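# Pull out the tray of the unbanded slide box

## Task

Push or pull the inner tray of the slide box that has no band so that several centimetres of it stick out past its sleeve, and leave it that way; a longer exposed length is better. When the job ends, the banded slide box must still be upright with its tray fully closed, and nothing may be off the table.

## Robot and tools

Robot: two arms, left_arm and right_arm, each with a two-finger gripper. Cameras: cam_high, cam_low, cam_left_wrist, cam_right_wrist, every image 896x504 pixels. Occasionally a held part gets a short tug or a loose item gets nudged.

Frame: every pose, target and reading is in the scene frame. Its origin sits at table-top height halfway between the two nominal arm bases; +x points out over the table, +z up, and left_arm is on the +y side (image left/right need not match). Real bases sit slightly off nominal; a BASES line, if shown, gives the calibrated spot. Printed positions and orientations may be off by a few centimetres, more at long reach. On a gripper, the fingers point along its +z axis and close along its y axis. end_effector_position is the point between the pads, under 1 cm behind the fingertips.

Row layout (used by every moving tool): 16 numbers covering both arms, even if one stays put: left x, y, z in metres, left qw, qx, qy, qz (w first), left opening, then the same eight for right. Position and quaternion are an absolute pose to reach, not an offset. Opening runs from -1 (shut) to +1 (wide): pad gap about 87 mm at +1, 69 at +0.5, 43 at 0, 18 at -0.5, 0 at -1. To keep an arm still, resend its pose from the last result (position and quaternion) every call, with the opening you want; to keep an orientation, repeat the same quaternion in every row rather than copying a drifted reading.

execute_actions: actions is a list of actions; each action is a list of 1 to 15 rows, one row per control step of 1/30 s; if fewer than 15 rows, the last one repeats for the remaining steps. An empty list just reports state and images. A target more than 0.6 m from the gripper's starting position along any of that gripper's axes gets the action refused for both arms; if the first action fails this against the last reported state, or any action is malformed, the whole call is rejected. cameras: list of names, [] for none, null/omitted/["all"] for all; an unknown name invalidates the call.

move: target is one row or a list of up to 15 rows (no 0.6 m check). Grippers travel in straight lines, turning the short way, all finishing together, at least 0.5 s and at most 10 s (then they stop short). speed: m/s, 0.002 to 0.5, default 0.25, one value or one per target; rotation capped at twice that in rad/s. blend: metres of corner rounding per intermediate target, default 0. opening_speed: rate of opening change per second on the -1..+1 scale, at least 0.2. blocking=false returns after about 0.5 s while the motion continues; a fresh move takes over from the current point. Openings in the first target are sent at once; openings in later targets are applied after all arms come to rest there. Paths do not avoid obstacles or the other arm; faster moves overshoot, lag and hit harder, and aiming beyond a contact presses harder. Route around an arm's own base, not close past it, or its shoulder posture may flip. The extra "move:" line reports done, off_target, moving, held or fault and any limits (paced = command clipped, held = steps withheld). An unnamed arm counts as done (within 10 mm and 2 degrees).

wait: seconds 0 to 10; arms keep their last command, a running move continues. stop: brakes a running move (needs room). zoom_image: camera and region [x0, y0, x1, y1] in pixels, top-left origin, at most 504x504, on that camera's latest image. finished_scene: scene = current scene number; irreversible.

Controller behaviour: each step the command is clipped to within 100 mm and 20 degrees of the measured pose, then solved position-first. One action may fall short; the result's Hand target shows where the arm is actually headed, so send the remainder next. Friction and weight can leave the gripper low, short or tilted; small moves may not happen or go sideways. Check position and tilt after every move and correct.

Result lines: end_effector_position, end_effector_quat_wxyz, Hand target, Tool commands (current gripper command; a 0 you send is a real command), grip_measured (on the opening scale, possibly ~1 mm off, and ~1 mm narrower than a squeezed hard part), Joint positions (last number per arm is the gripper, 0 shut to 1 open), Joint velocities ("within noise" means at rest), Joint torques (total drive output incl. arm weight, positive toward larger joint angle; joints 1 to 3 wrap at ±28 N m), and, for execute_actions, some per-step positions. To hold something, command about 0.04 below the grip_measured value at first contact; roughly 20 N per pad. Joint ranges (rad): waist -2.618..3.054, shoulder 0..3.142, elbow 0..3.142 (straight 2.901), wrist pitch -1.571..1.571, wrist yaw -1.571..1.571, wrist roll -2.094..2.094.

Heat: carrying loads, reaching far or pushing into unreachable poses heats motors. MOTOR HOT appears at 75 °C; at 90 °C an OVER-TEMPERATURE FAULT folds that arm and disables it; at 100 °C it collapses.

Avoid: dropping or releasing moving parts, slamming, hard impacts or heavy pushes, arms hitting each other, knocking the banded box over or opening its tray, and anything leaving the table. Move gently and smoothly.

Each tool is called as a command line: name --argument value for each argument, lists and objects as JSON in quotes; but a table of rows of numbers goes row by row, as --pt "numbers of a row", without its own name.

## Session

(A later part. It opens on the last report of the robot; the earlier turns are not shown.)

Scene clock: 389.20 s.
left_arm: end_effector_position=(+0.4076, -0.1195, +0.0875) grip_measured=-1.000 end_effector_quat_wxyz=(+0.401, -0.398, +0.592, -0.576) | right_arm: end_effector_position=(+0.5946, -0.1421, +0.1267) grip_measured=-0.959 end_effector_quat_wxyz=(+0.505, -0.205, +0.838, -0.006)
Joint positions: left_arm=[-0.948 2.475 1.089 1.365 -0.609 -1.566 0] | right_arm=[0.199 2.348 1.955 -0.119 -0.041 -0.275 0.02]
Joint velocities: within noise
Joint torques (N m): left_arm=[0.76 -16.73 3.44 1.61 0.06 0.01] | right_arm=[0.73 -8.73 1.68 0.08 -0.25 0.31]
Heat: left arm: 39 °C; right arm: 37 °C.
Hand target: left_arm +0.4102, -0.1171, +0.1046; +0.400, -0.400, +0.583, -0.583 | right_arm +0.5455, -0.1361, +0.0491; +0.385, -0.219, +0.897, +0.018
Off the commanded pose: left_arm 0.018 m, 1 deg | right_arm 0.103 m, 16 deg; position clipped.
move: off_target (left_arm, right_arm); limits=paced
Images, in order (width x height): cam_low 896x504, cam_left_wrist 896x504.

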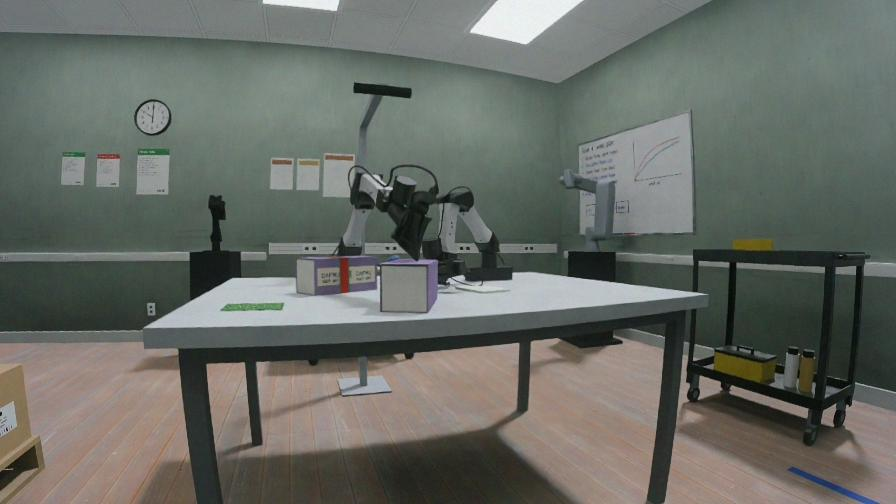

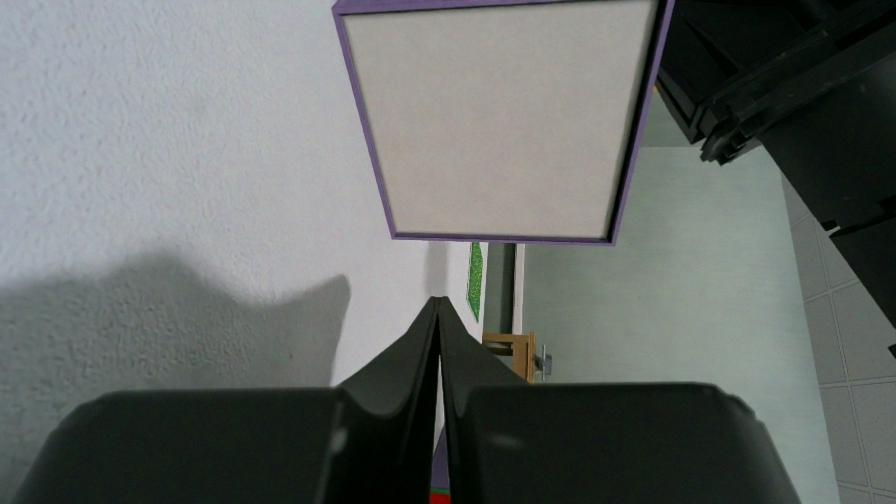

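move --target '[0.41,-0.117,0.135,0.400,-0.400,0.583,-0.583,-1,0.54,-0.135,0.04,0.38,-0.22,0.897,0.02,-1]' --speed 0.06 --cameras '["cam_low","cam_left_wrist"]'

zoom_image --camera "cam_low" --region '[340, 200, 540, 320]'

Scene clock: 398.03 s.
left_arm: end_effector_position=(+0.4083, -0.1206, +0.1179) grip_measured=-1.000 end_effector_quat_wxyz=(+0.400, -0.398, +0.592, -0.576) | right_arm: end_effector_position=(+0.5946, -0.1421, +0.1267) grip_measured=-0.959 end_effector_quat_wxyz=(+0.505, -0.205, +0.838, -0.006)
Joint positions: left_arm=[-0.948 2.371 1.071 1.28 -0.608 -1.566 0] | right_arm=[0.199 2.348 1.955 -0.119 -0.041 -0.275 0.02]
Joint velocities: within noise
Joint torques (N m): left_arm=[0.98 -16.42 3.88 1.54 0.05 -0.01] | right_arm=[0.76 -8.7 1.69 0.08 -0.25 0.32]
Heat: left arm: 39 °C; right arm: 38 °C.
Hand target: left_arm +0.4102, -0.1172, +0.1348; +0.400, -0.400, +0.583, -0.583 | right_arm +0.5455, -0.1361, +0.0491; +0.385, -0.219, +0.897, +0.018
Off the commanded pose: left_arm 0.018 m, 1 deg | right_arm 0.103 m, 16 deg; position clipped.
move: off_target (left_arm, right_arm); limits=paced
Images, in order (width x height): cam_low 896x504, cam_left_wrist 896x504.

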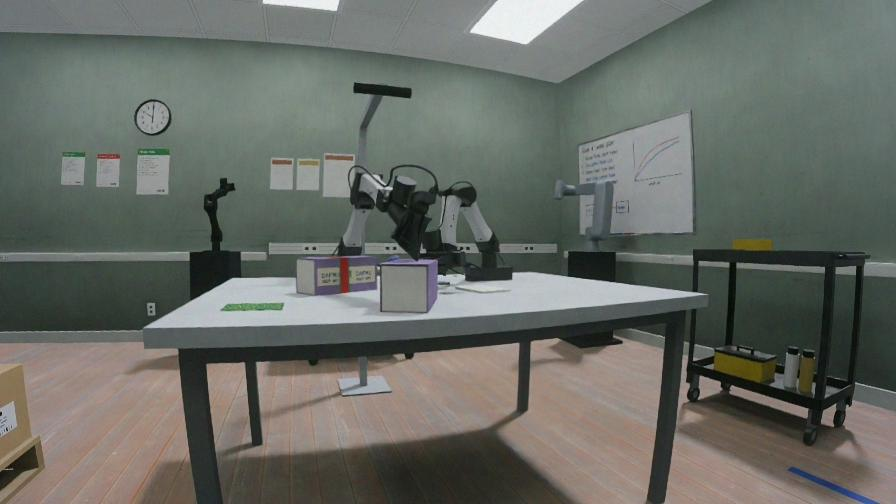

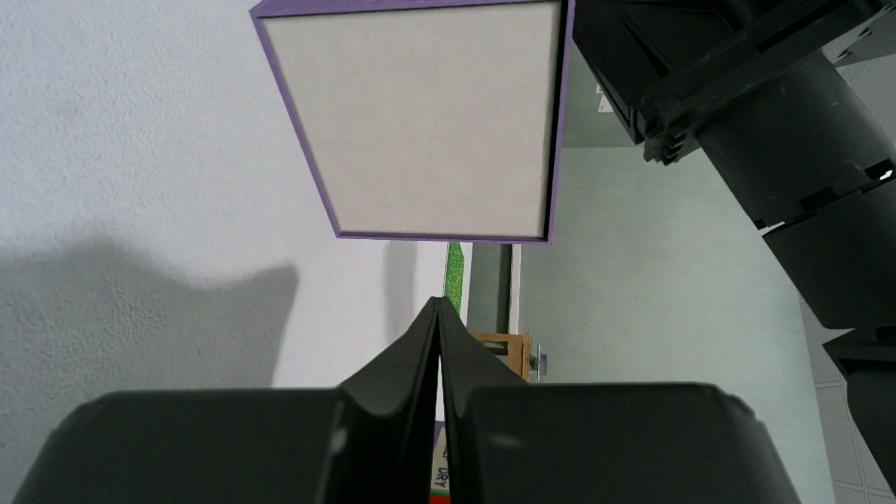

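Scaled by 2.520 from the camera's 896x504 image, which has a finer 1280x720 frame.

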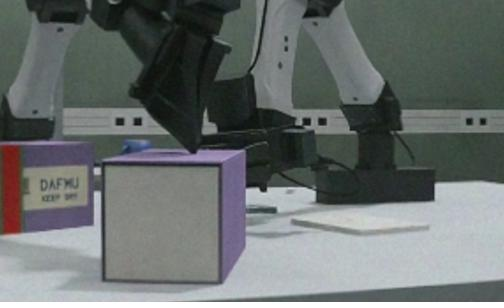

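move --pt "0.46 -0.1355 0.118 0.400 -0.400 0.583 -0.583 -1 0.54 -0.135 0.04 0.38 -0.22 0.897 0.02 -1" --pt "0.50 -0.151 0.118 0.400 -0.400 0.583 -0.583 -1 0.54 -0.135 0.04 0.38 -0.22 0.897 0.02 -1" --speed '[0.06,0.02]'

Scene clock: 418.70 s.
left_arm: end_effector_position=(+0.4818, -0.1585, +0.1289) grip_measured=-1.000 end_effector_quat_wxyz=(+0.392, -0.388, +0.585, -0.595) | right_arm: end_effector_position=(+0.5951, -0.1422, +0.1273) grip_measured=-0.959 end_effector_quat_wxyz=(+0.506, -0.205, +0.838, -0.006)
Joint positions: left_arm=[-0.854 2.526 1.454 1.089 -0.482 -1.567 0] | right_arm=[0.199 2.348 1.955 -0.116 -0.039 -0.274 0.02]
Joint velocities: within noise
Joint torques (N m): left_arm=[2.71 -11.43 9.36 1.52 -0.08 -0.03] | right_arm=[0.7 -8.69 1.94 0.03 -0.26 0.31]
Heat: left arm: 43 °C; right arm: 38 °C.
Hand target: left_arm +0.4985, -0.1496, +0.1183; +0.400, -0.400, +0.583, -0.583 | right_arm +0.5459, -0.1362, +0.0498; +0.385, -0.218, +0.896, +0.018
Off the commanded pose: left_arm 0.023 m, 2 deg | right_arm 0.103 m, 16 deg; position clipped.
move: off_target (left_arm, right_arm); limits=paced

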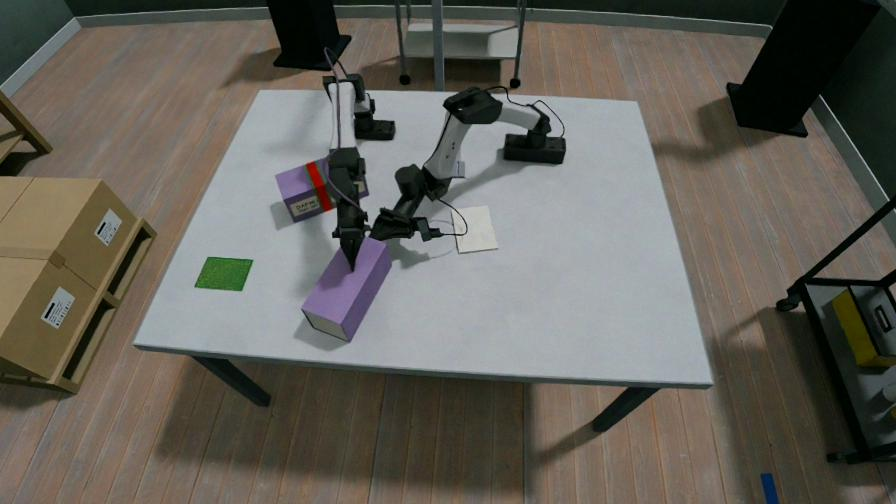

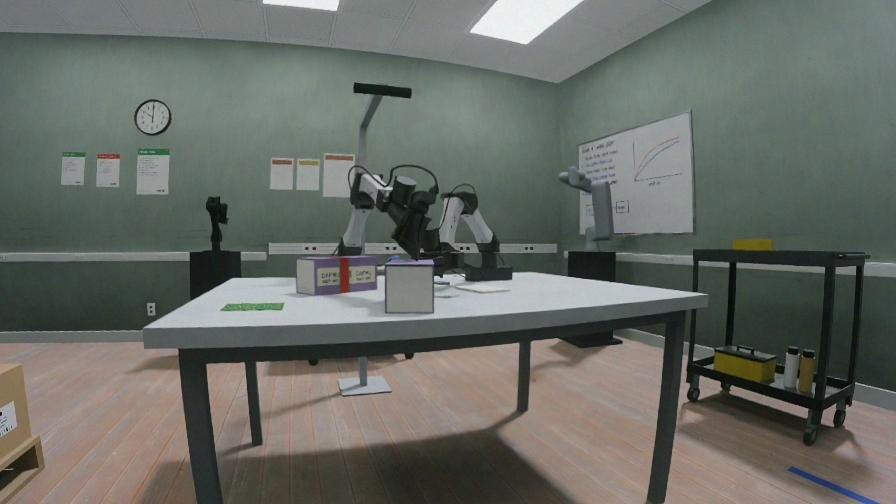

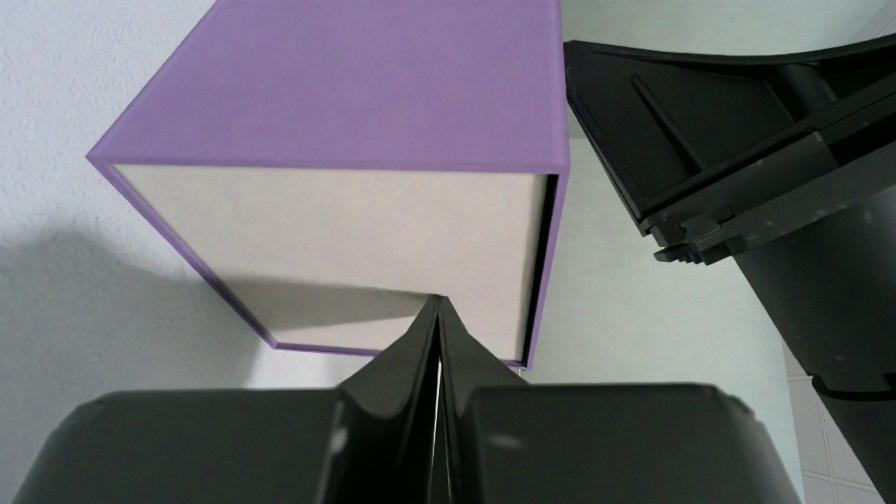

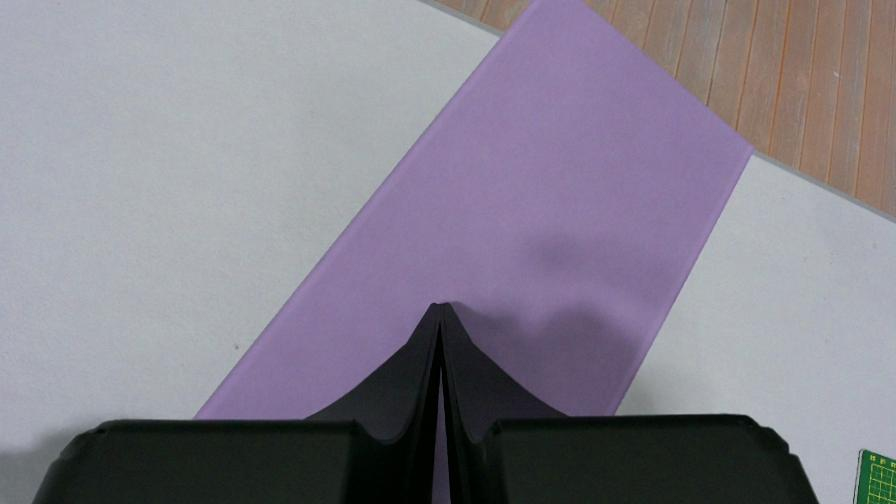

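move --pt "0.44 -0.128 0.118 0.400 -0.400 0.583 -0.583 -1 0.54 -0.135 0.04 0.38 -0.22 0.897 0.02 -1" --pt "0.44 -0.128 0.08 0.400 -0.400 0.583 -0.583 -1 0.54 -0.135 0.04 0.38 -0.22 0.897 0.02 -1" --speed '[0.06,0.1]' --cameras '["cam_high","cam_left_wrist"]'

zoom_image --camera "cam_high" --region '[270, 210, 430, 370]'

Scene clock: 462.00 s.
left_arm: end_effector_position=(+0.4408, -0.1268, +0.0864) grip_measured=-1.000 end_effector_quat_wxyz=(+0.399, -0.397, +0.585, -0.584) | right_arm: end_effector_position=(+0.5951, -0.1422, +0.1273) grip_measured=-0.959 end_effector_quat_wxyz=(+0.506, -0.205, +0.838, -0.006)
Joint positions: left_arm=[-0.892 2.537 1.219 1.318 -0.548 -1.568 0] | right_arm=[0.199 2.348 1.955 -0.116 -0.039 -0.274 0.02]
Joint velocities: within noise
Joint torques (N m): left_arm=[-0.55 -10.96 5.83 1.73 -0.08 -0.05] | right_arm=[0.7 -8.72 1.94 0.02 -0.26 0.32]
Heat: left arm: 39 °C; right arm: 38 °C.
Hand target: left_arm +0.4399, -0.1279, +0.0801; +0.400, -0.400, +0.583, -0.583 | right_arm +0.5459, -0.1362, +0.0498; +0.385, -0.218, +0.896, +0.018
Off the commanded pose: left_arm 0.007 m, 0 deg | right_arm 0.103 m, 16 deg; position clipped.
move: off_target (right_arm); limits=paced
Images, in order (width x height): cam_high 896x504, cam_left_wrist 896x504.

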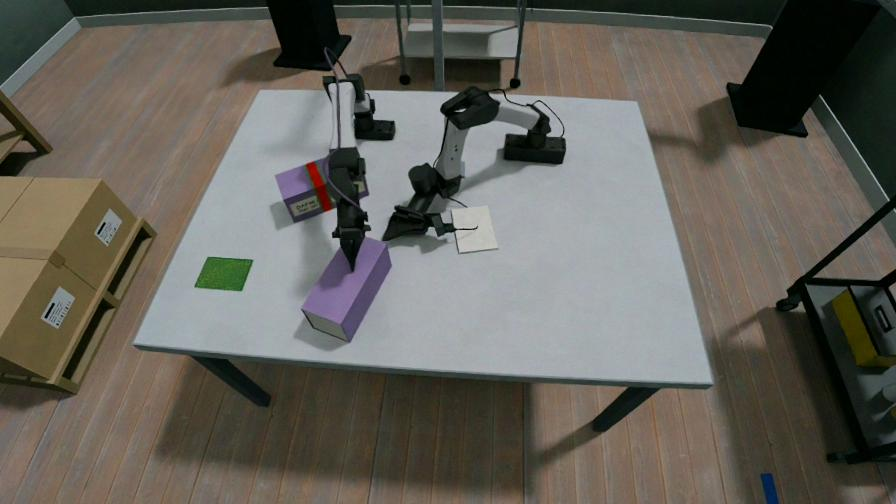

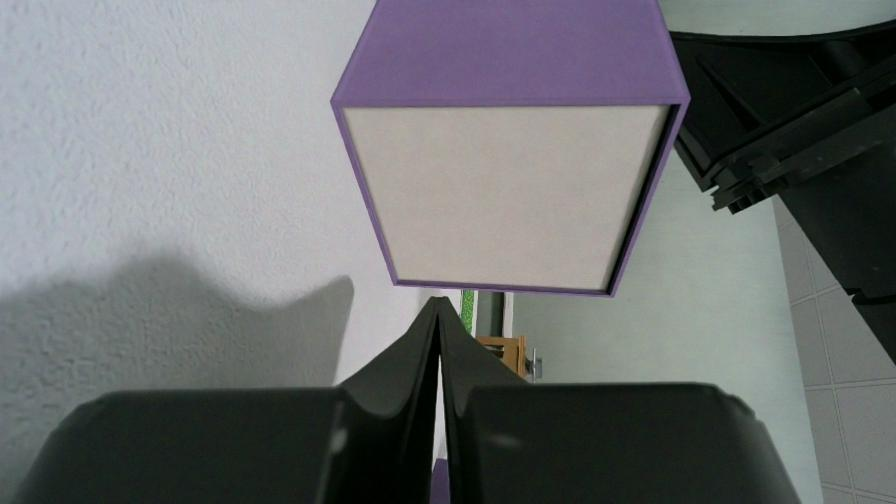

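Scaled by 3.150 from the camera's 896x504 image, which has a finer 1280x720 frame.

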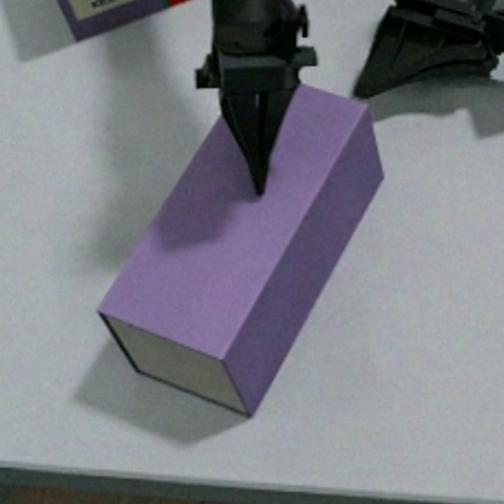

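move --pt "0.445 -0.135 0.115 0.435 -0.435 0.557 -0.557 -1 0.54 -0.135 0.04 0.38 -0.22 0.897 0.02 -1" --pt "0.457 -0.1405 0.115 0.435 -0.435 0.557 -0.557 -1 0.54 -0.135 0.04 0.38 -0.22 0.897 0.02 -1" --pt "0.50 -0.152 0.115 0.435 -0.435 0.557 -0.557 -1 0.54 -0.135 0.04 0.38 -0.22 0.897 0.02 -1" --speed '[0.06,0.06,0.02]'

Scene clock: 498.53 s.
left_arm: end_effector_position=(+0.4869, -0.1552, +0.1268) grip_measured=-1.000 end_effector_quat_wxyz=(+0.432, -0.430, +0.554, -0.567) | right_arm: end_effector_position=(+0.5951, -0.1423, +0.1273) grip_measured=-0.959 end_effector_quat_wxyz=(+0.506, -0.205, +0.838, -0.006)
Joint positions: left_arm=[-0.891 2.557 1.51 1.067 -0.663 -1.568 0] | right_arm=[0.199 2.348 1.955 -0.116 -0.039 -0.274 0.02]
Joint velocities: within noise
Joint torques (N m): left_arm=[2 -11.44 9.14 1.44 0.08 0.03] | right_arm=[0.7 -8.7 1.95 0.02 -0.26 0.31]
Heat: left arm: 38 °C; right arm: 39 °C.
Hand target: left_arm +0.4989, -0.1509, +0.1151; +0.435, -0.435, +0.557, -0.557 | right_arm +0.5459, -0.1362, +0.0498; +0.385, -0.218, +0.896, +0.018
Off the commanded pose: left_arm 0.018 m, 1 deg | right_arm 0.103 m, 16 deg; position clipped.
move: off_target (left_arm, right_arm); limits=paced

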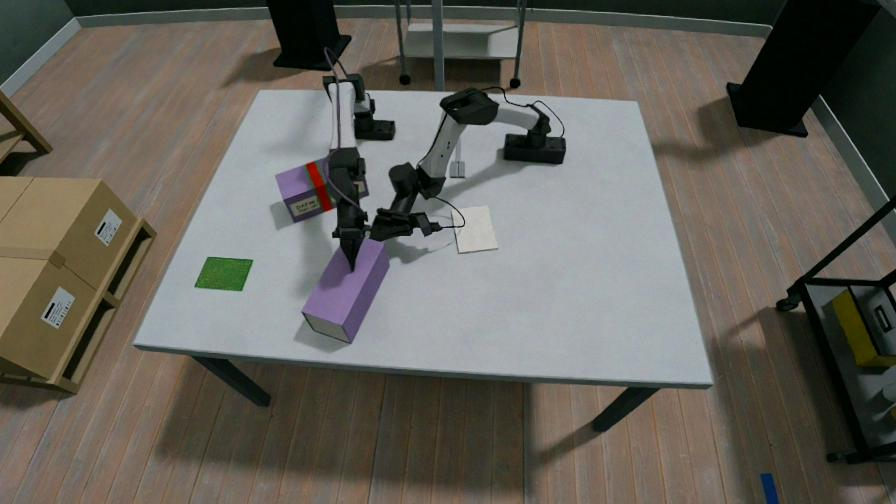

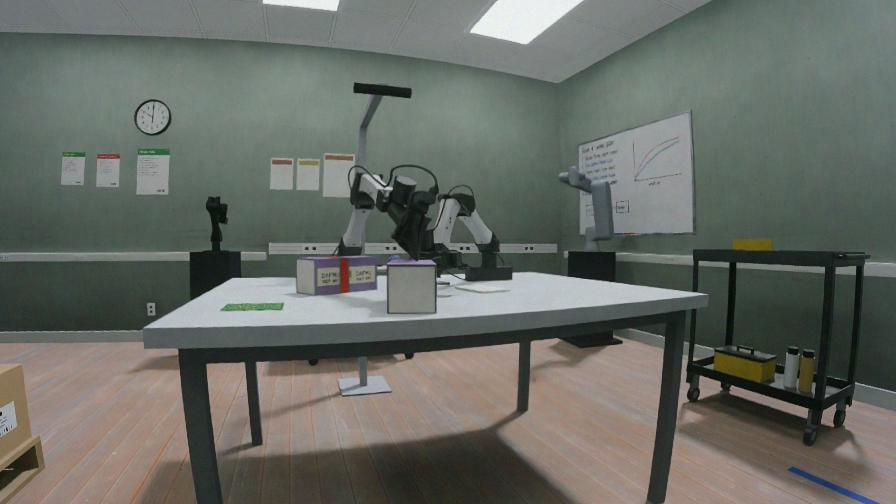

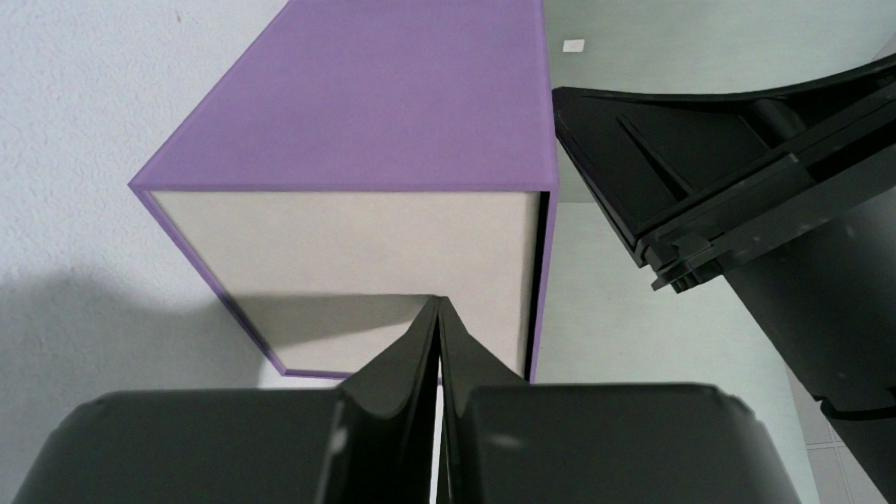

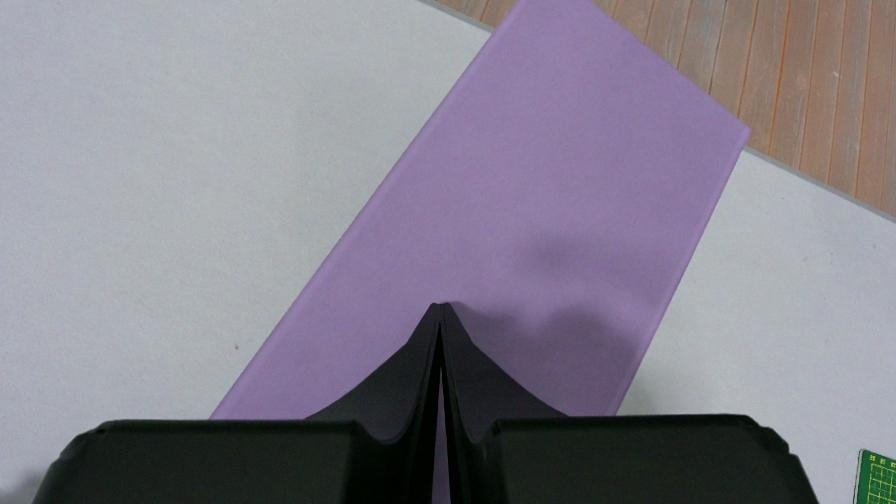

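move --pt "0.53 -0.157 0.095 0.435 -0.435 0.557 -0.557 -1 0.54 -0.135 0.03 0.38 -0.22 0.897 0.02 -1" --speed '[0.02]'

Scene clock: 513.00 s.
left_arm: end_effector_position=(+0.5060, -0.1721, +0.1162) grip_measured=-1.000 end_effector_quat_wxyz=(+0.420, -0.419, +0.554, -0.584) | right_arm: end_effector_position=(+0.5952, -0.1423, +0.1274) grip_measured=-0.959 end_effector_quat_wxyz=(+0.506, -0.204, +0.838, -0.006)
Joint positions: left_arm=[-0.869 2.665 1.663 1.045 -0.602 -1.571 0] | right_arm=[0.199 2.348 1.955 -0.116 -0.038 -0.273 0.02]
Joint velocities: within noise
Joint torques (N m): left_arm=[3.74 -11.67 9.16 1.35 -0.1 -0.01] | right_arm=[0.51 -7.73 2.93 0.03 -0.29 0.29]
Heat: left arm: 39 °C; right arm: 39 °C.
Hand target: left_arm +0.5271, -0.1545, +0.0955; +0.435, -0.435, +0.557, -0.557 | right_arm +0.5485, -0.1368, +0.0477; +0.386, -0.218, +0.896, +0.018
Off the commanded pose: left_arm 0.035 m, 4 deg | right_arm 0.112 m, 16 deg; position clipped.
move: off_target (left_arm, right_arm); limits=paced

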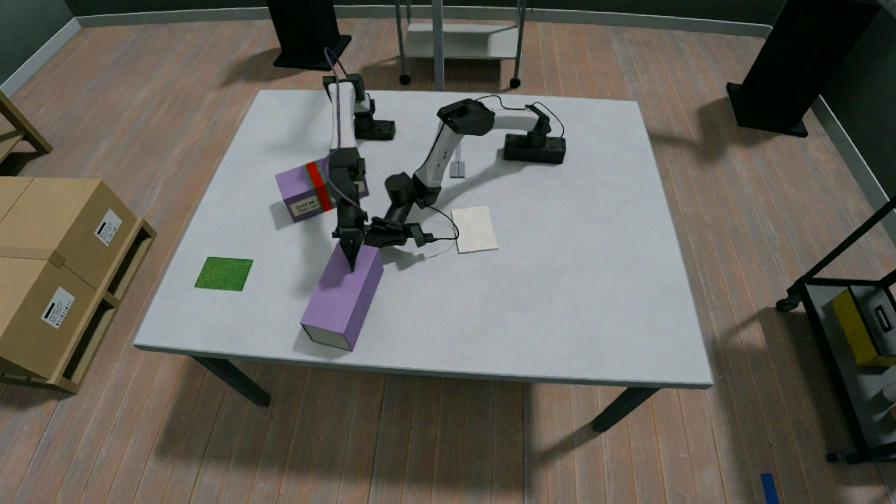

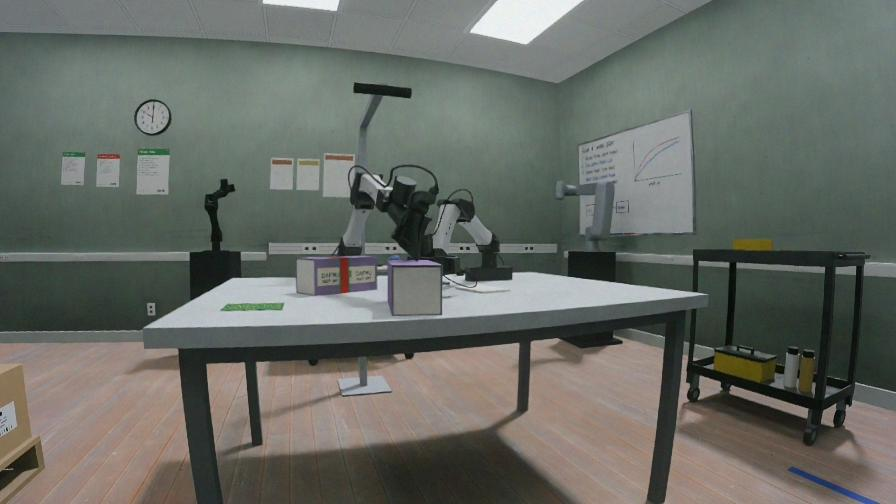

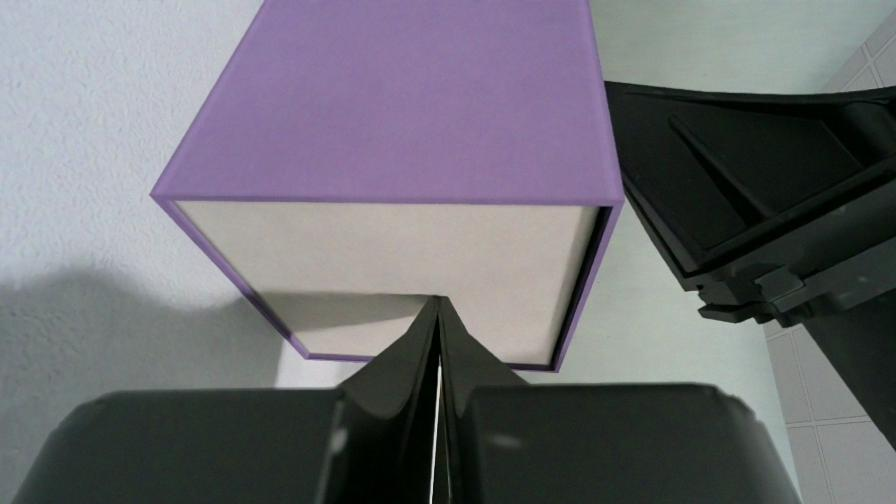

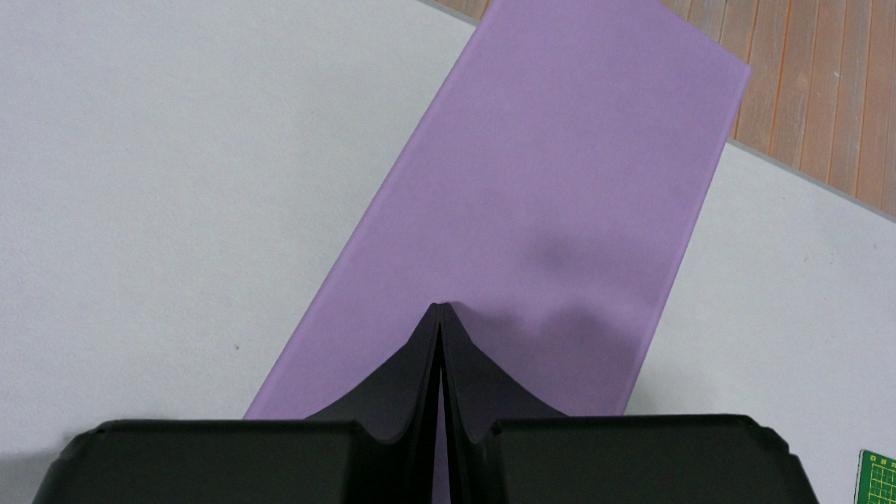

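move --pt "0.46 -0.137 0.11 0.435 -0.435 0.557 -0.557 -1 0.56 -0.137 0.10 0.45 -0.218 0.866 0.018 -1" --pt "0.36 -0.03 0.12 0.435 -0.435 0.557 -0.557 -1 0.56 -0.14 0.17 0.40 -0.1 0.91 0.018 -1" --pt "0.33 0.02 0.12 0.435 -0.435 0.557 -0.557 -1 0.53 -0.145 0.165 0.2 0 0.98 0 -1" --speed '[0.06,0.15,0.15]'

Scene clock: 571.57 s.
left_arm: end_effector_position=(+0.3317, +0.0191, +0.1066) grip_measured=-1.000 end_effector_quat_wxyz=(+0.425, -0.448, +0.590, -0.521) | right_arm: end_effector_position=(+0.5272, -0.1446, +0.1515) grip_measured=-0.959 end_effector_quat_wxyz=(+0.305, -0.006, +0.952, +0.025)
Joint positions: left_arm=[-0.975 2.112 0.42 1.559 -0.766 -1.628 0] | right_arm=[0.216 2.613 2.829 -1.168 0.066 0.166 0.02]
Joint velocities: within noise
Joint torques (N m): left_arm=[-0.7 -11.23 1.78 1.65 -0.07 0.08] | right_arm=[-0.57 -12.33 8.58 1.51 0.12 0.12]
Heat: left arm: 39 °C; right arm: 39 °C.
Hand target: left_arm +0.3302, +0.0198, +0.1199; +0.425, -0.452, +0.575, -0.533 | right_arm +0.5291, -0.1451, +0.1646; +0.320, -0.001, +0.947, +0.023
Off the commanded pose: left_arm 0.014 m, 6 deg | right_arm 0.014 m, 13 deg.
elbow stopped short (right arm): the move would have taken joint 3 (elbow) straighter than the controller allows.
joint sent to its limit (left arm) — joint 4 (wrist pitch), upper limit. The joint targets are off in orientation, not in position.
move: off_target (left_arm, right_arm)

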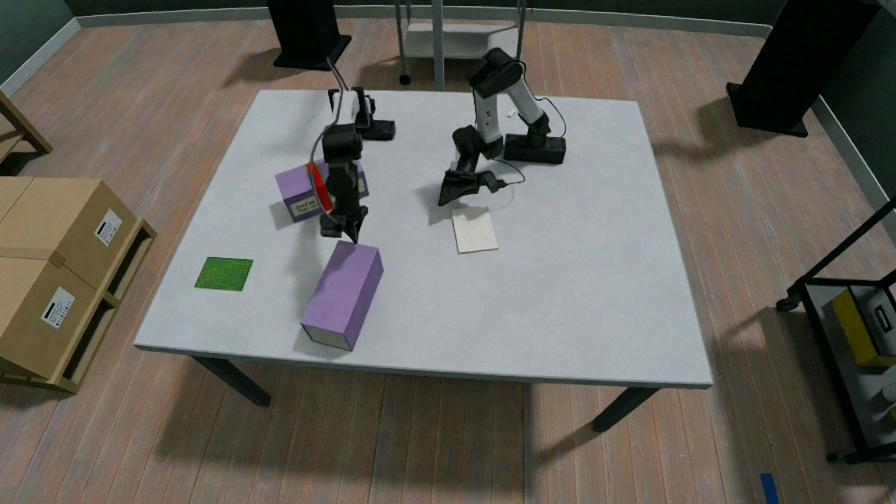

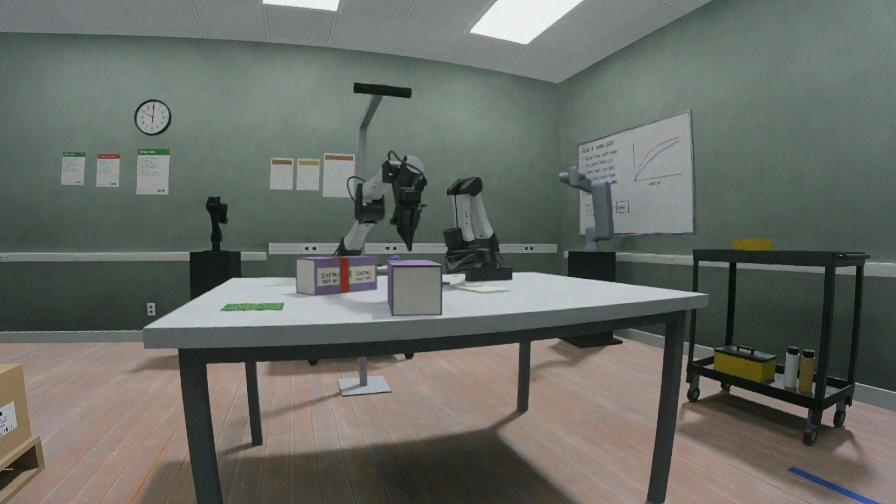

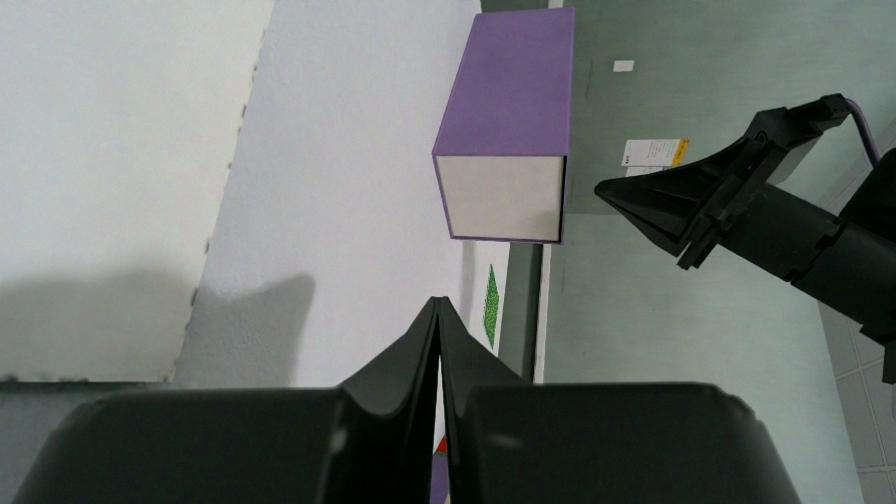

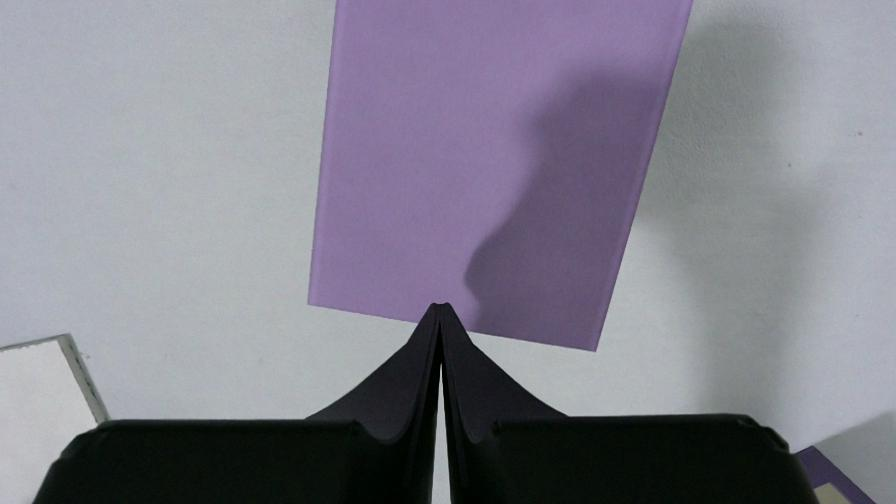

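move --pt "0.33 0.02 0.12 0.435 -0.435 0.557 -0.557 -1 0.555 -0.145 0.15 0.2 0 0.98 0 -1" --pt "0.33 0.02 0.12 0.435 -0.435 0.557 -0.557 -1 0.555 -0.147 0.03 0.2 0 0.98 0 -1" --pt "0.33 0.02 0.12 0.435 -0.435 0.557 -0.557 -1 0.51 -0.147 0.02 0.2 0 0.98 0 -1" --speed '[0.08,0.05,0.04]' --cameras '["cam_high","cam_right_wrist"]'

Scene clock: 585.87 s.
left_arm: end_effector_position=(+0.3319, +0.0194, +0.1067) grip_measured=-1.000 end_effector_quat_wxyz=(+0.425, -0.448, +0.589, -0.521) | right_arm: end_effector_position=(+0.5849, -0.1349, +0.1258) grip_measured=-0.959 end_effector_quat_wxyz=(+0.382, +0.005, +0.923, +0.040)
Joint positions: left_arm=[-0.975 2.112 0.42 1.559 -0.767 -1.63 0] | right_arm=[0.214 2.707 2.813 -0.892 0.07 0.179 0.02]
Joint velocities: within noise
Joint torques (N m): left_arm=[-0.68 -11.21 1.48 1.66 -0.12 -0.01] | right_arm=[-0.2 -8.8 0.9 -0.23 0.08 0.05]
Heat: left arm: 40 °C; right arm: 43 °C.
Hand target: left_arm +0.3303, +0.0198, +0.1200; +0.425, -0.452, +0.575, -0.533 | right_arm +0.5343, -0.1433, +0.0536; +0.249, +0.000, +0.969, +0.009
Off the commanded pose: left_arm 0.013 m, 6 deg | right_arm 0.130 m, 22 deg; position and orientation clipped.
elbow stopped short (right arm): the move would have taken joint 3 (elbow) straighter than the controller allows.
joint sent to its limit (left arm) — joint 4 (wrist pitch), upper limit. The joint targets are off in orientation, not in position.
move: off_target (left_arm, right_arm); limits=paced
Images, in order (width x height): cam_high 896x504, cam_right_wrist 896x504.

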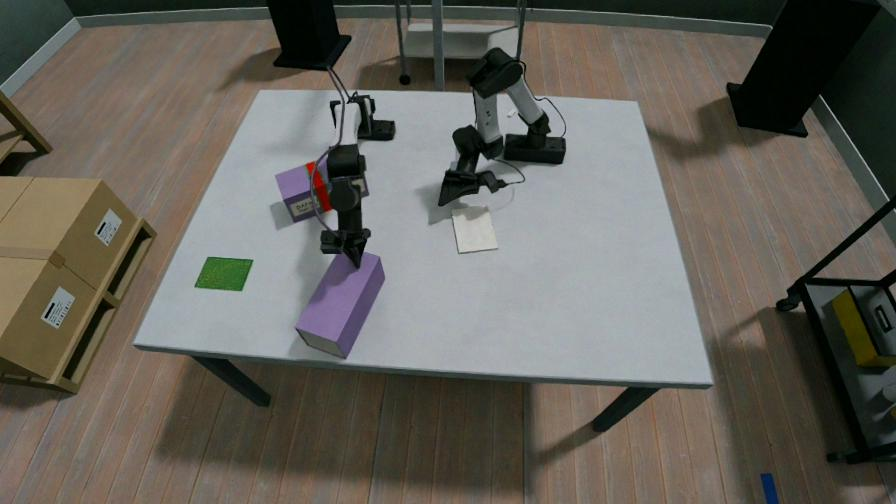

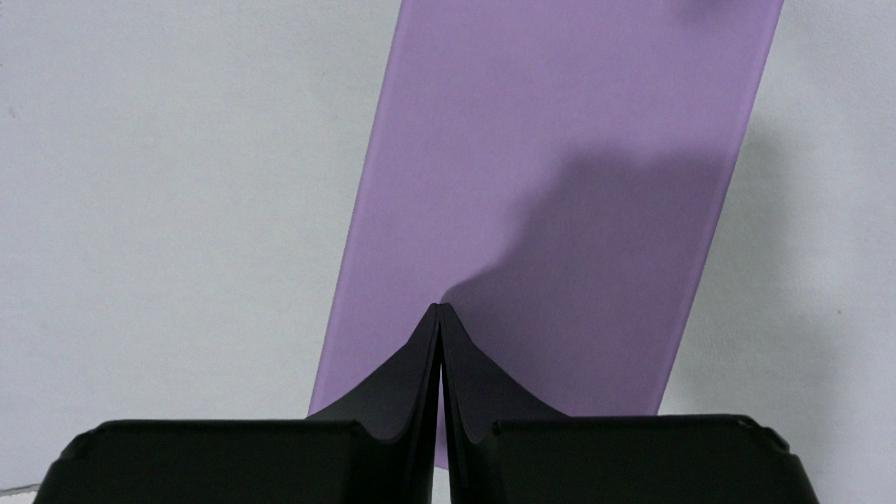

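move --pt "0.33 0.02 0.12 0.435 -0.435 0.557 -0.557 -1 0.52 -0.135 0.06 0.45 0 0.893 0.02 -1" --pt "0.33 0.02 0.12 0.435 -0.435 0.557 -0.557 -1 0.47 -0.135 0.06 0.5 0 0.866 0.02 -1" --speed '[0.04,0.03]' --cameras '["cam_high","cam_right_wrist"]'

Scene clock: 605.47 s.
left_arm: end_effector_position=(+0.3319, +0.0194, +0.1067) grip_measured=-1.000 end_effector_quat_wxyz=(+0.425, -0.448, +0.589, -0.521) | right_arm: end_effector_position=(+0.5063, -0.1320, +0.1253) grip_measured=-0.959 end_effector_quat_wxyz=(+0.593, +0.021, +0.803, +0.045)
Joint positions: left_arm=[-0.975 2.112 0.42 1.559 -0.767 -1.63 0] | right_arm=[0.291 2.005 1.196 0.505 0.214 0.168 0.02]
Joint velocities: within noise
Joint torques (N m): left_arm=[-0.76 -10.84 1.61 1.69 -0.13 0.01] | right_arm=[0.24 -7.88 1.78 0.28 -0.01 -0.05]
Heat: left arm: 40 °C; right arm: 42 °C.
Hand target: left_arm +0.3303, +0.0198, +0.1200; +0.425, -0.452, +0.575, -0.533 | right_arm +0.4700, -0.1361, +0.0638; +0.504, -0.001, +0.864, +0.020
Off the commanded pose: left_arm 0.013 m, 6 deg | right_arm 0.075 m, 13 deg.
joint sent to its limit (left arm) — joint 4 (wrist pitch), upper limit. The joint targets are off in orientation, not in position.
move: off_target (left_arm, right_arm)
Images, in order (width x height): cam_high 896x504, cam_right_wrist 896x504.

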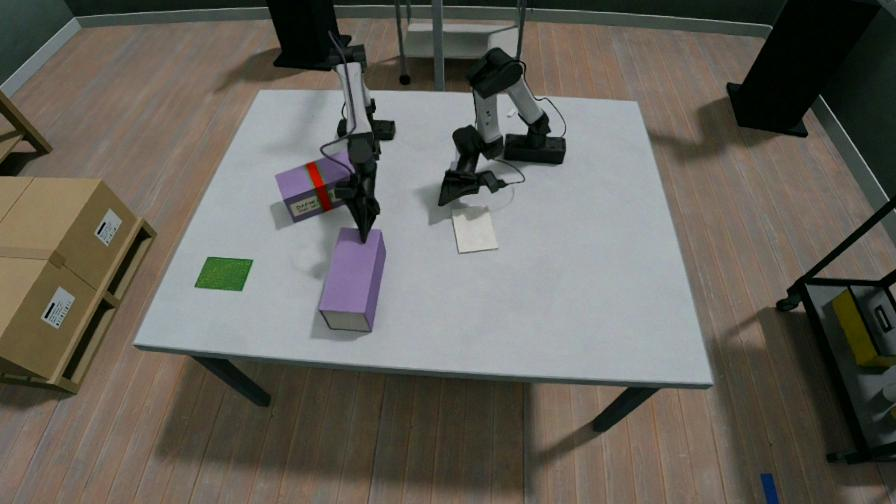

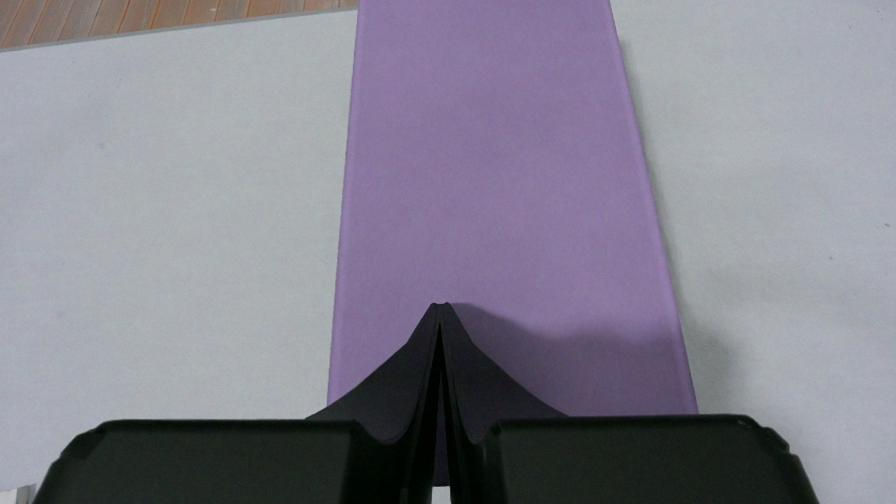

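move --pt "0.30 0.20 0.20 0.664 -0.242 0.664 0.242 -1 0.47 -0.13 0.06 0.5 0 0.866 0.02 -1" --pt "0.30 0.24 0.22 0.664 0.242 0.664 -0.242 -1 0.46 -0.05 0.05 0.5 -0.03 0.866 0.04 -1" --pt "0.30 0.24 0.22 0.664 0.242 0.664 -0.242 -1 0.43 0.05 0.05 0.5 -0.05 0.866 0.07 -1" --speed '[0.15,0.05,0.05]' --cameras '["cam_high","cam_right_wrist"]'

Scene clock: 639.10 s.
left_arm: end_effector_position=(+0.3003, +0.2048, +0.2024) grip_measured=-1.000 end_effector_quat_wxyz=(+0.675, -0.184, +0.690, +0.183) | right_arm: end_effector_position=(+0.4991, -0.1168, +0.1259) grip_measured=-0.959 end_effector_quat_wxyz=(+0.596, +0.022, +0.802, +0.032)
Joint positions: left_arm=[-1.019 1.596 0.927 -1.208 -1.549 -1.873 0] | right_arm=[0.342 1.999 1.189 0.505 0.287 0.17 0.02]
Joint velocities: within noise
Joint torques (N m): left_arm=[0.85 -8.28 4.29 -0.17 -0.46 0.07] | right_arm=[1.13 -6.3 3.12 0.3 -0.33 0.21]
Heat: left arm: 38 °C; right arm: 41 °C.
Hand target: left_arm +0.2993, +0.2113, +0.2057; +0.677, -0.188, +0.687, +0.185 | right_arm +0.4645, -0.1091, +0.0613; +0.504, -0.008, +0.863, +0.025
Off the commanded pose: left_arm 0.039 m, 70 deg | right_arm 0.196 m, 16 deg.
joint sent to its limit (left arm) — joint 5 (wrist yaw), lower limit.
move: off_target (left_arm, right_arm; path cut at 10 s); path passed 1 of 3 targets
Images, in order (width x height): cam_high 896x504, cam_right_wrist 896x504.

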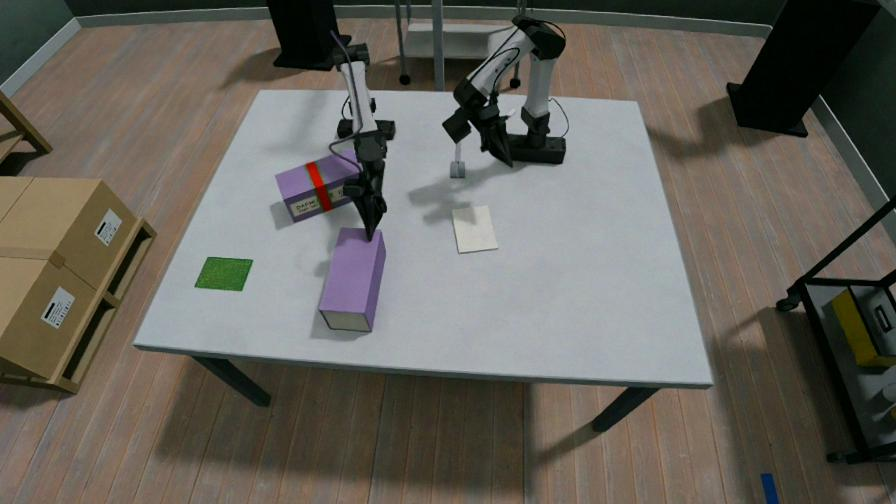

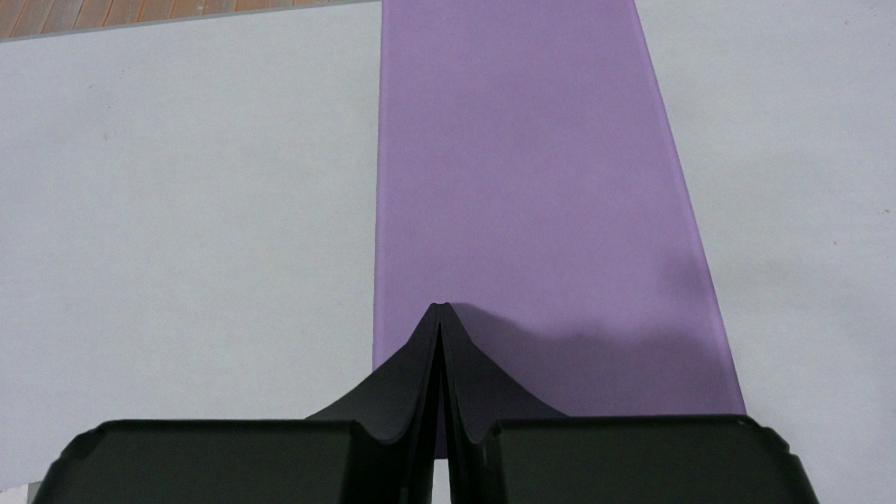

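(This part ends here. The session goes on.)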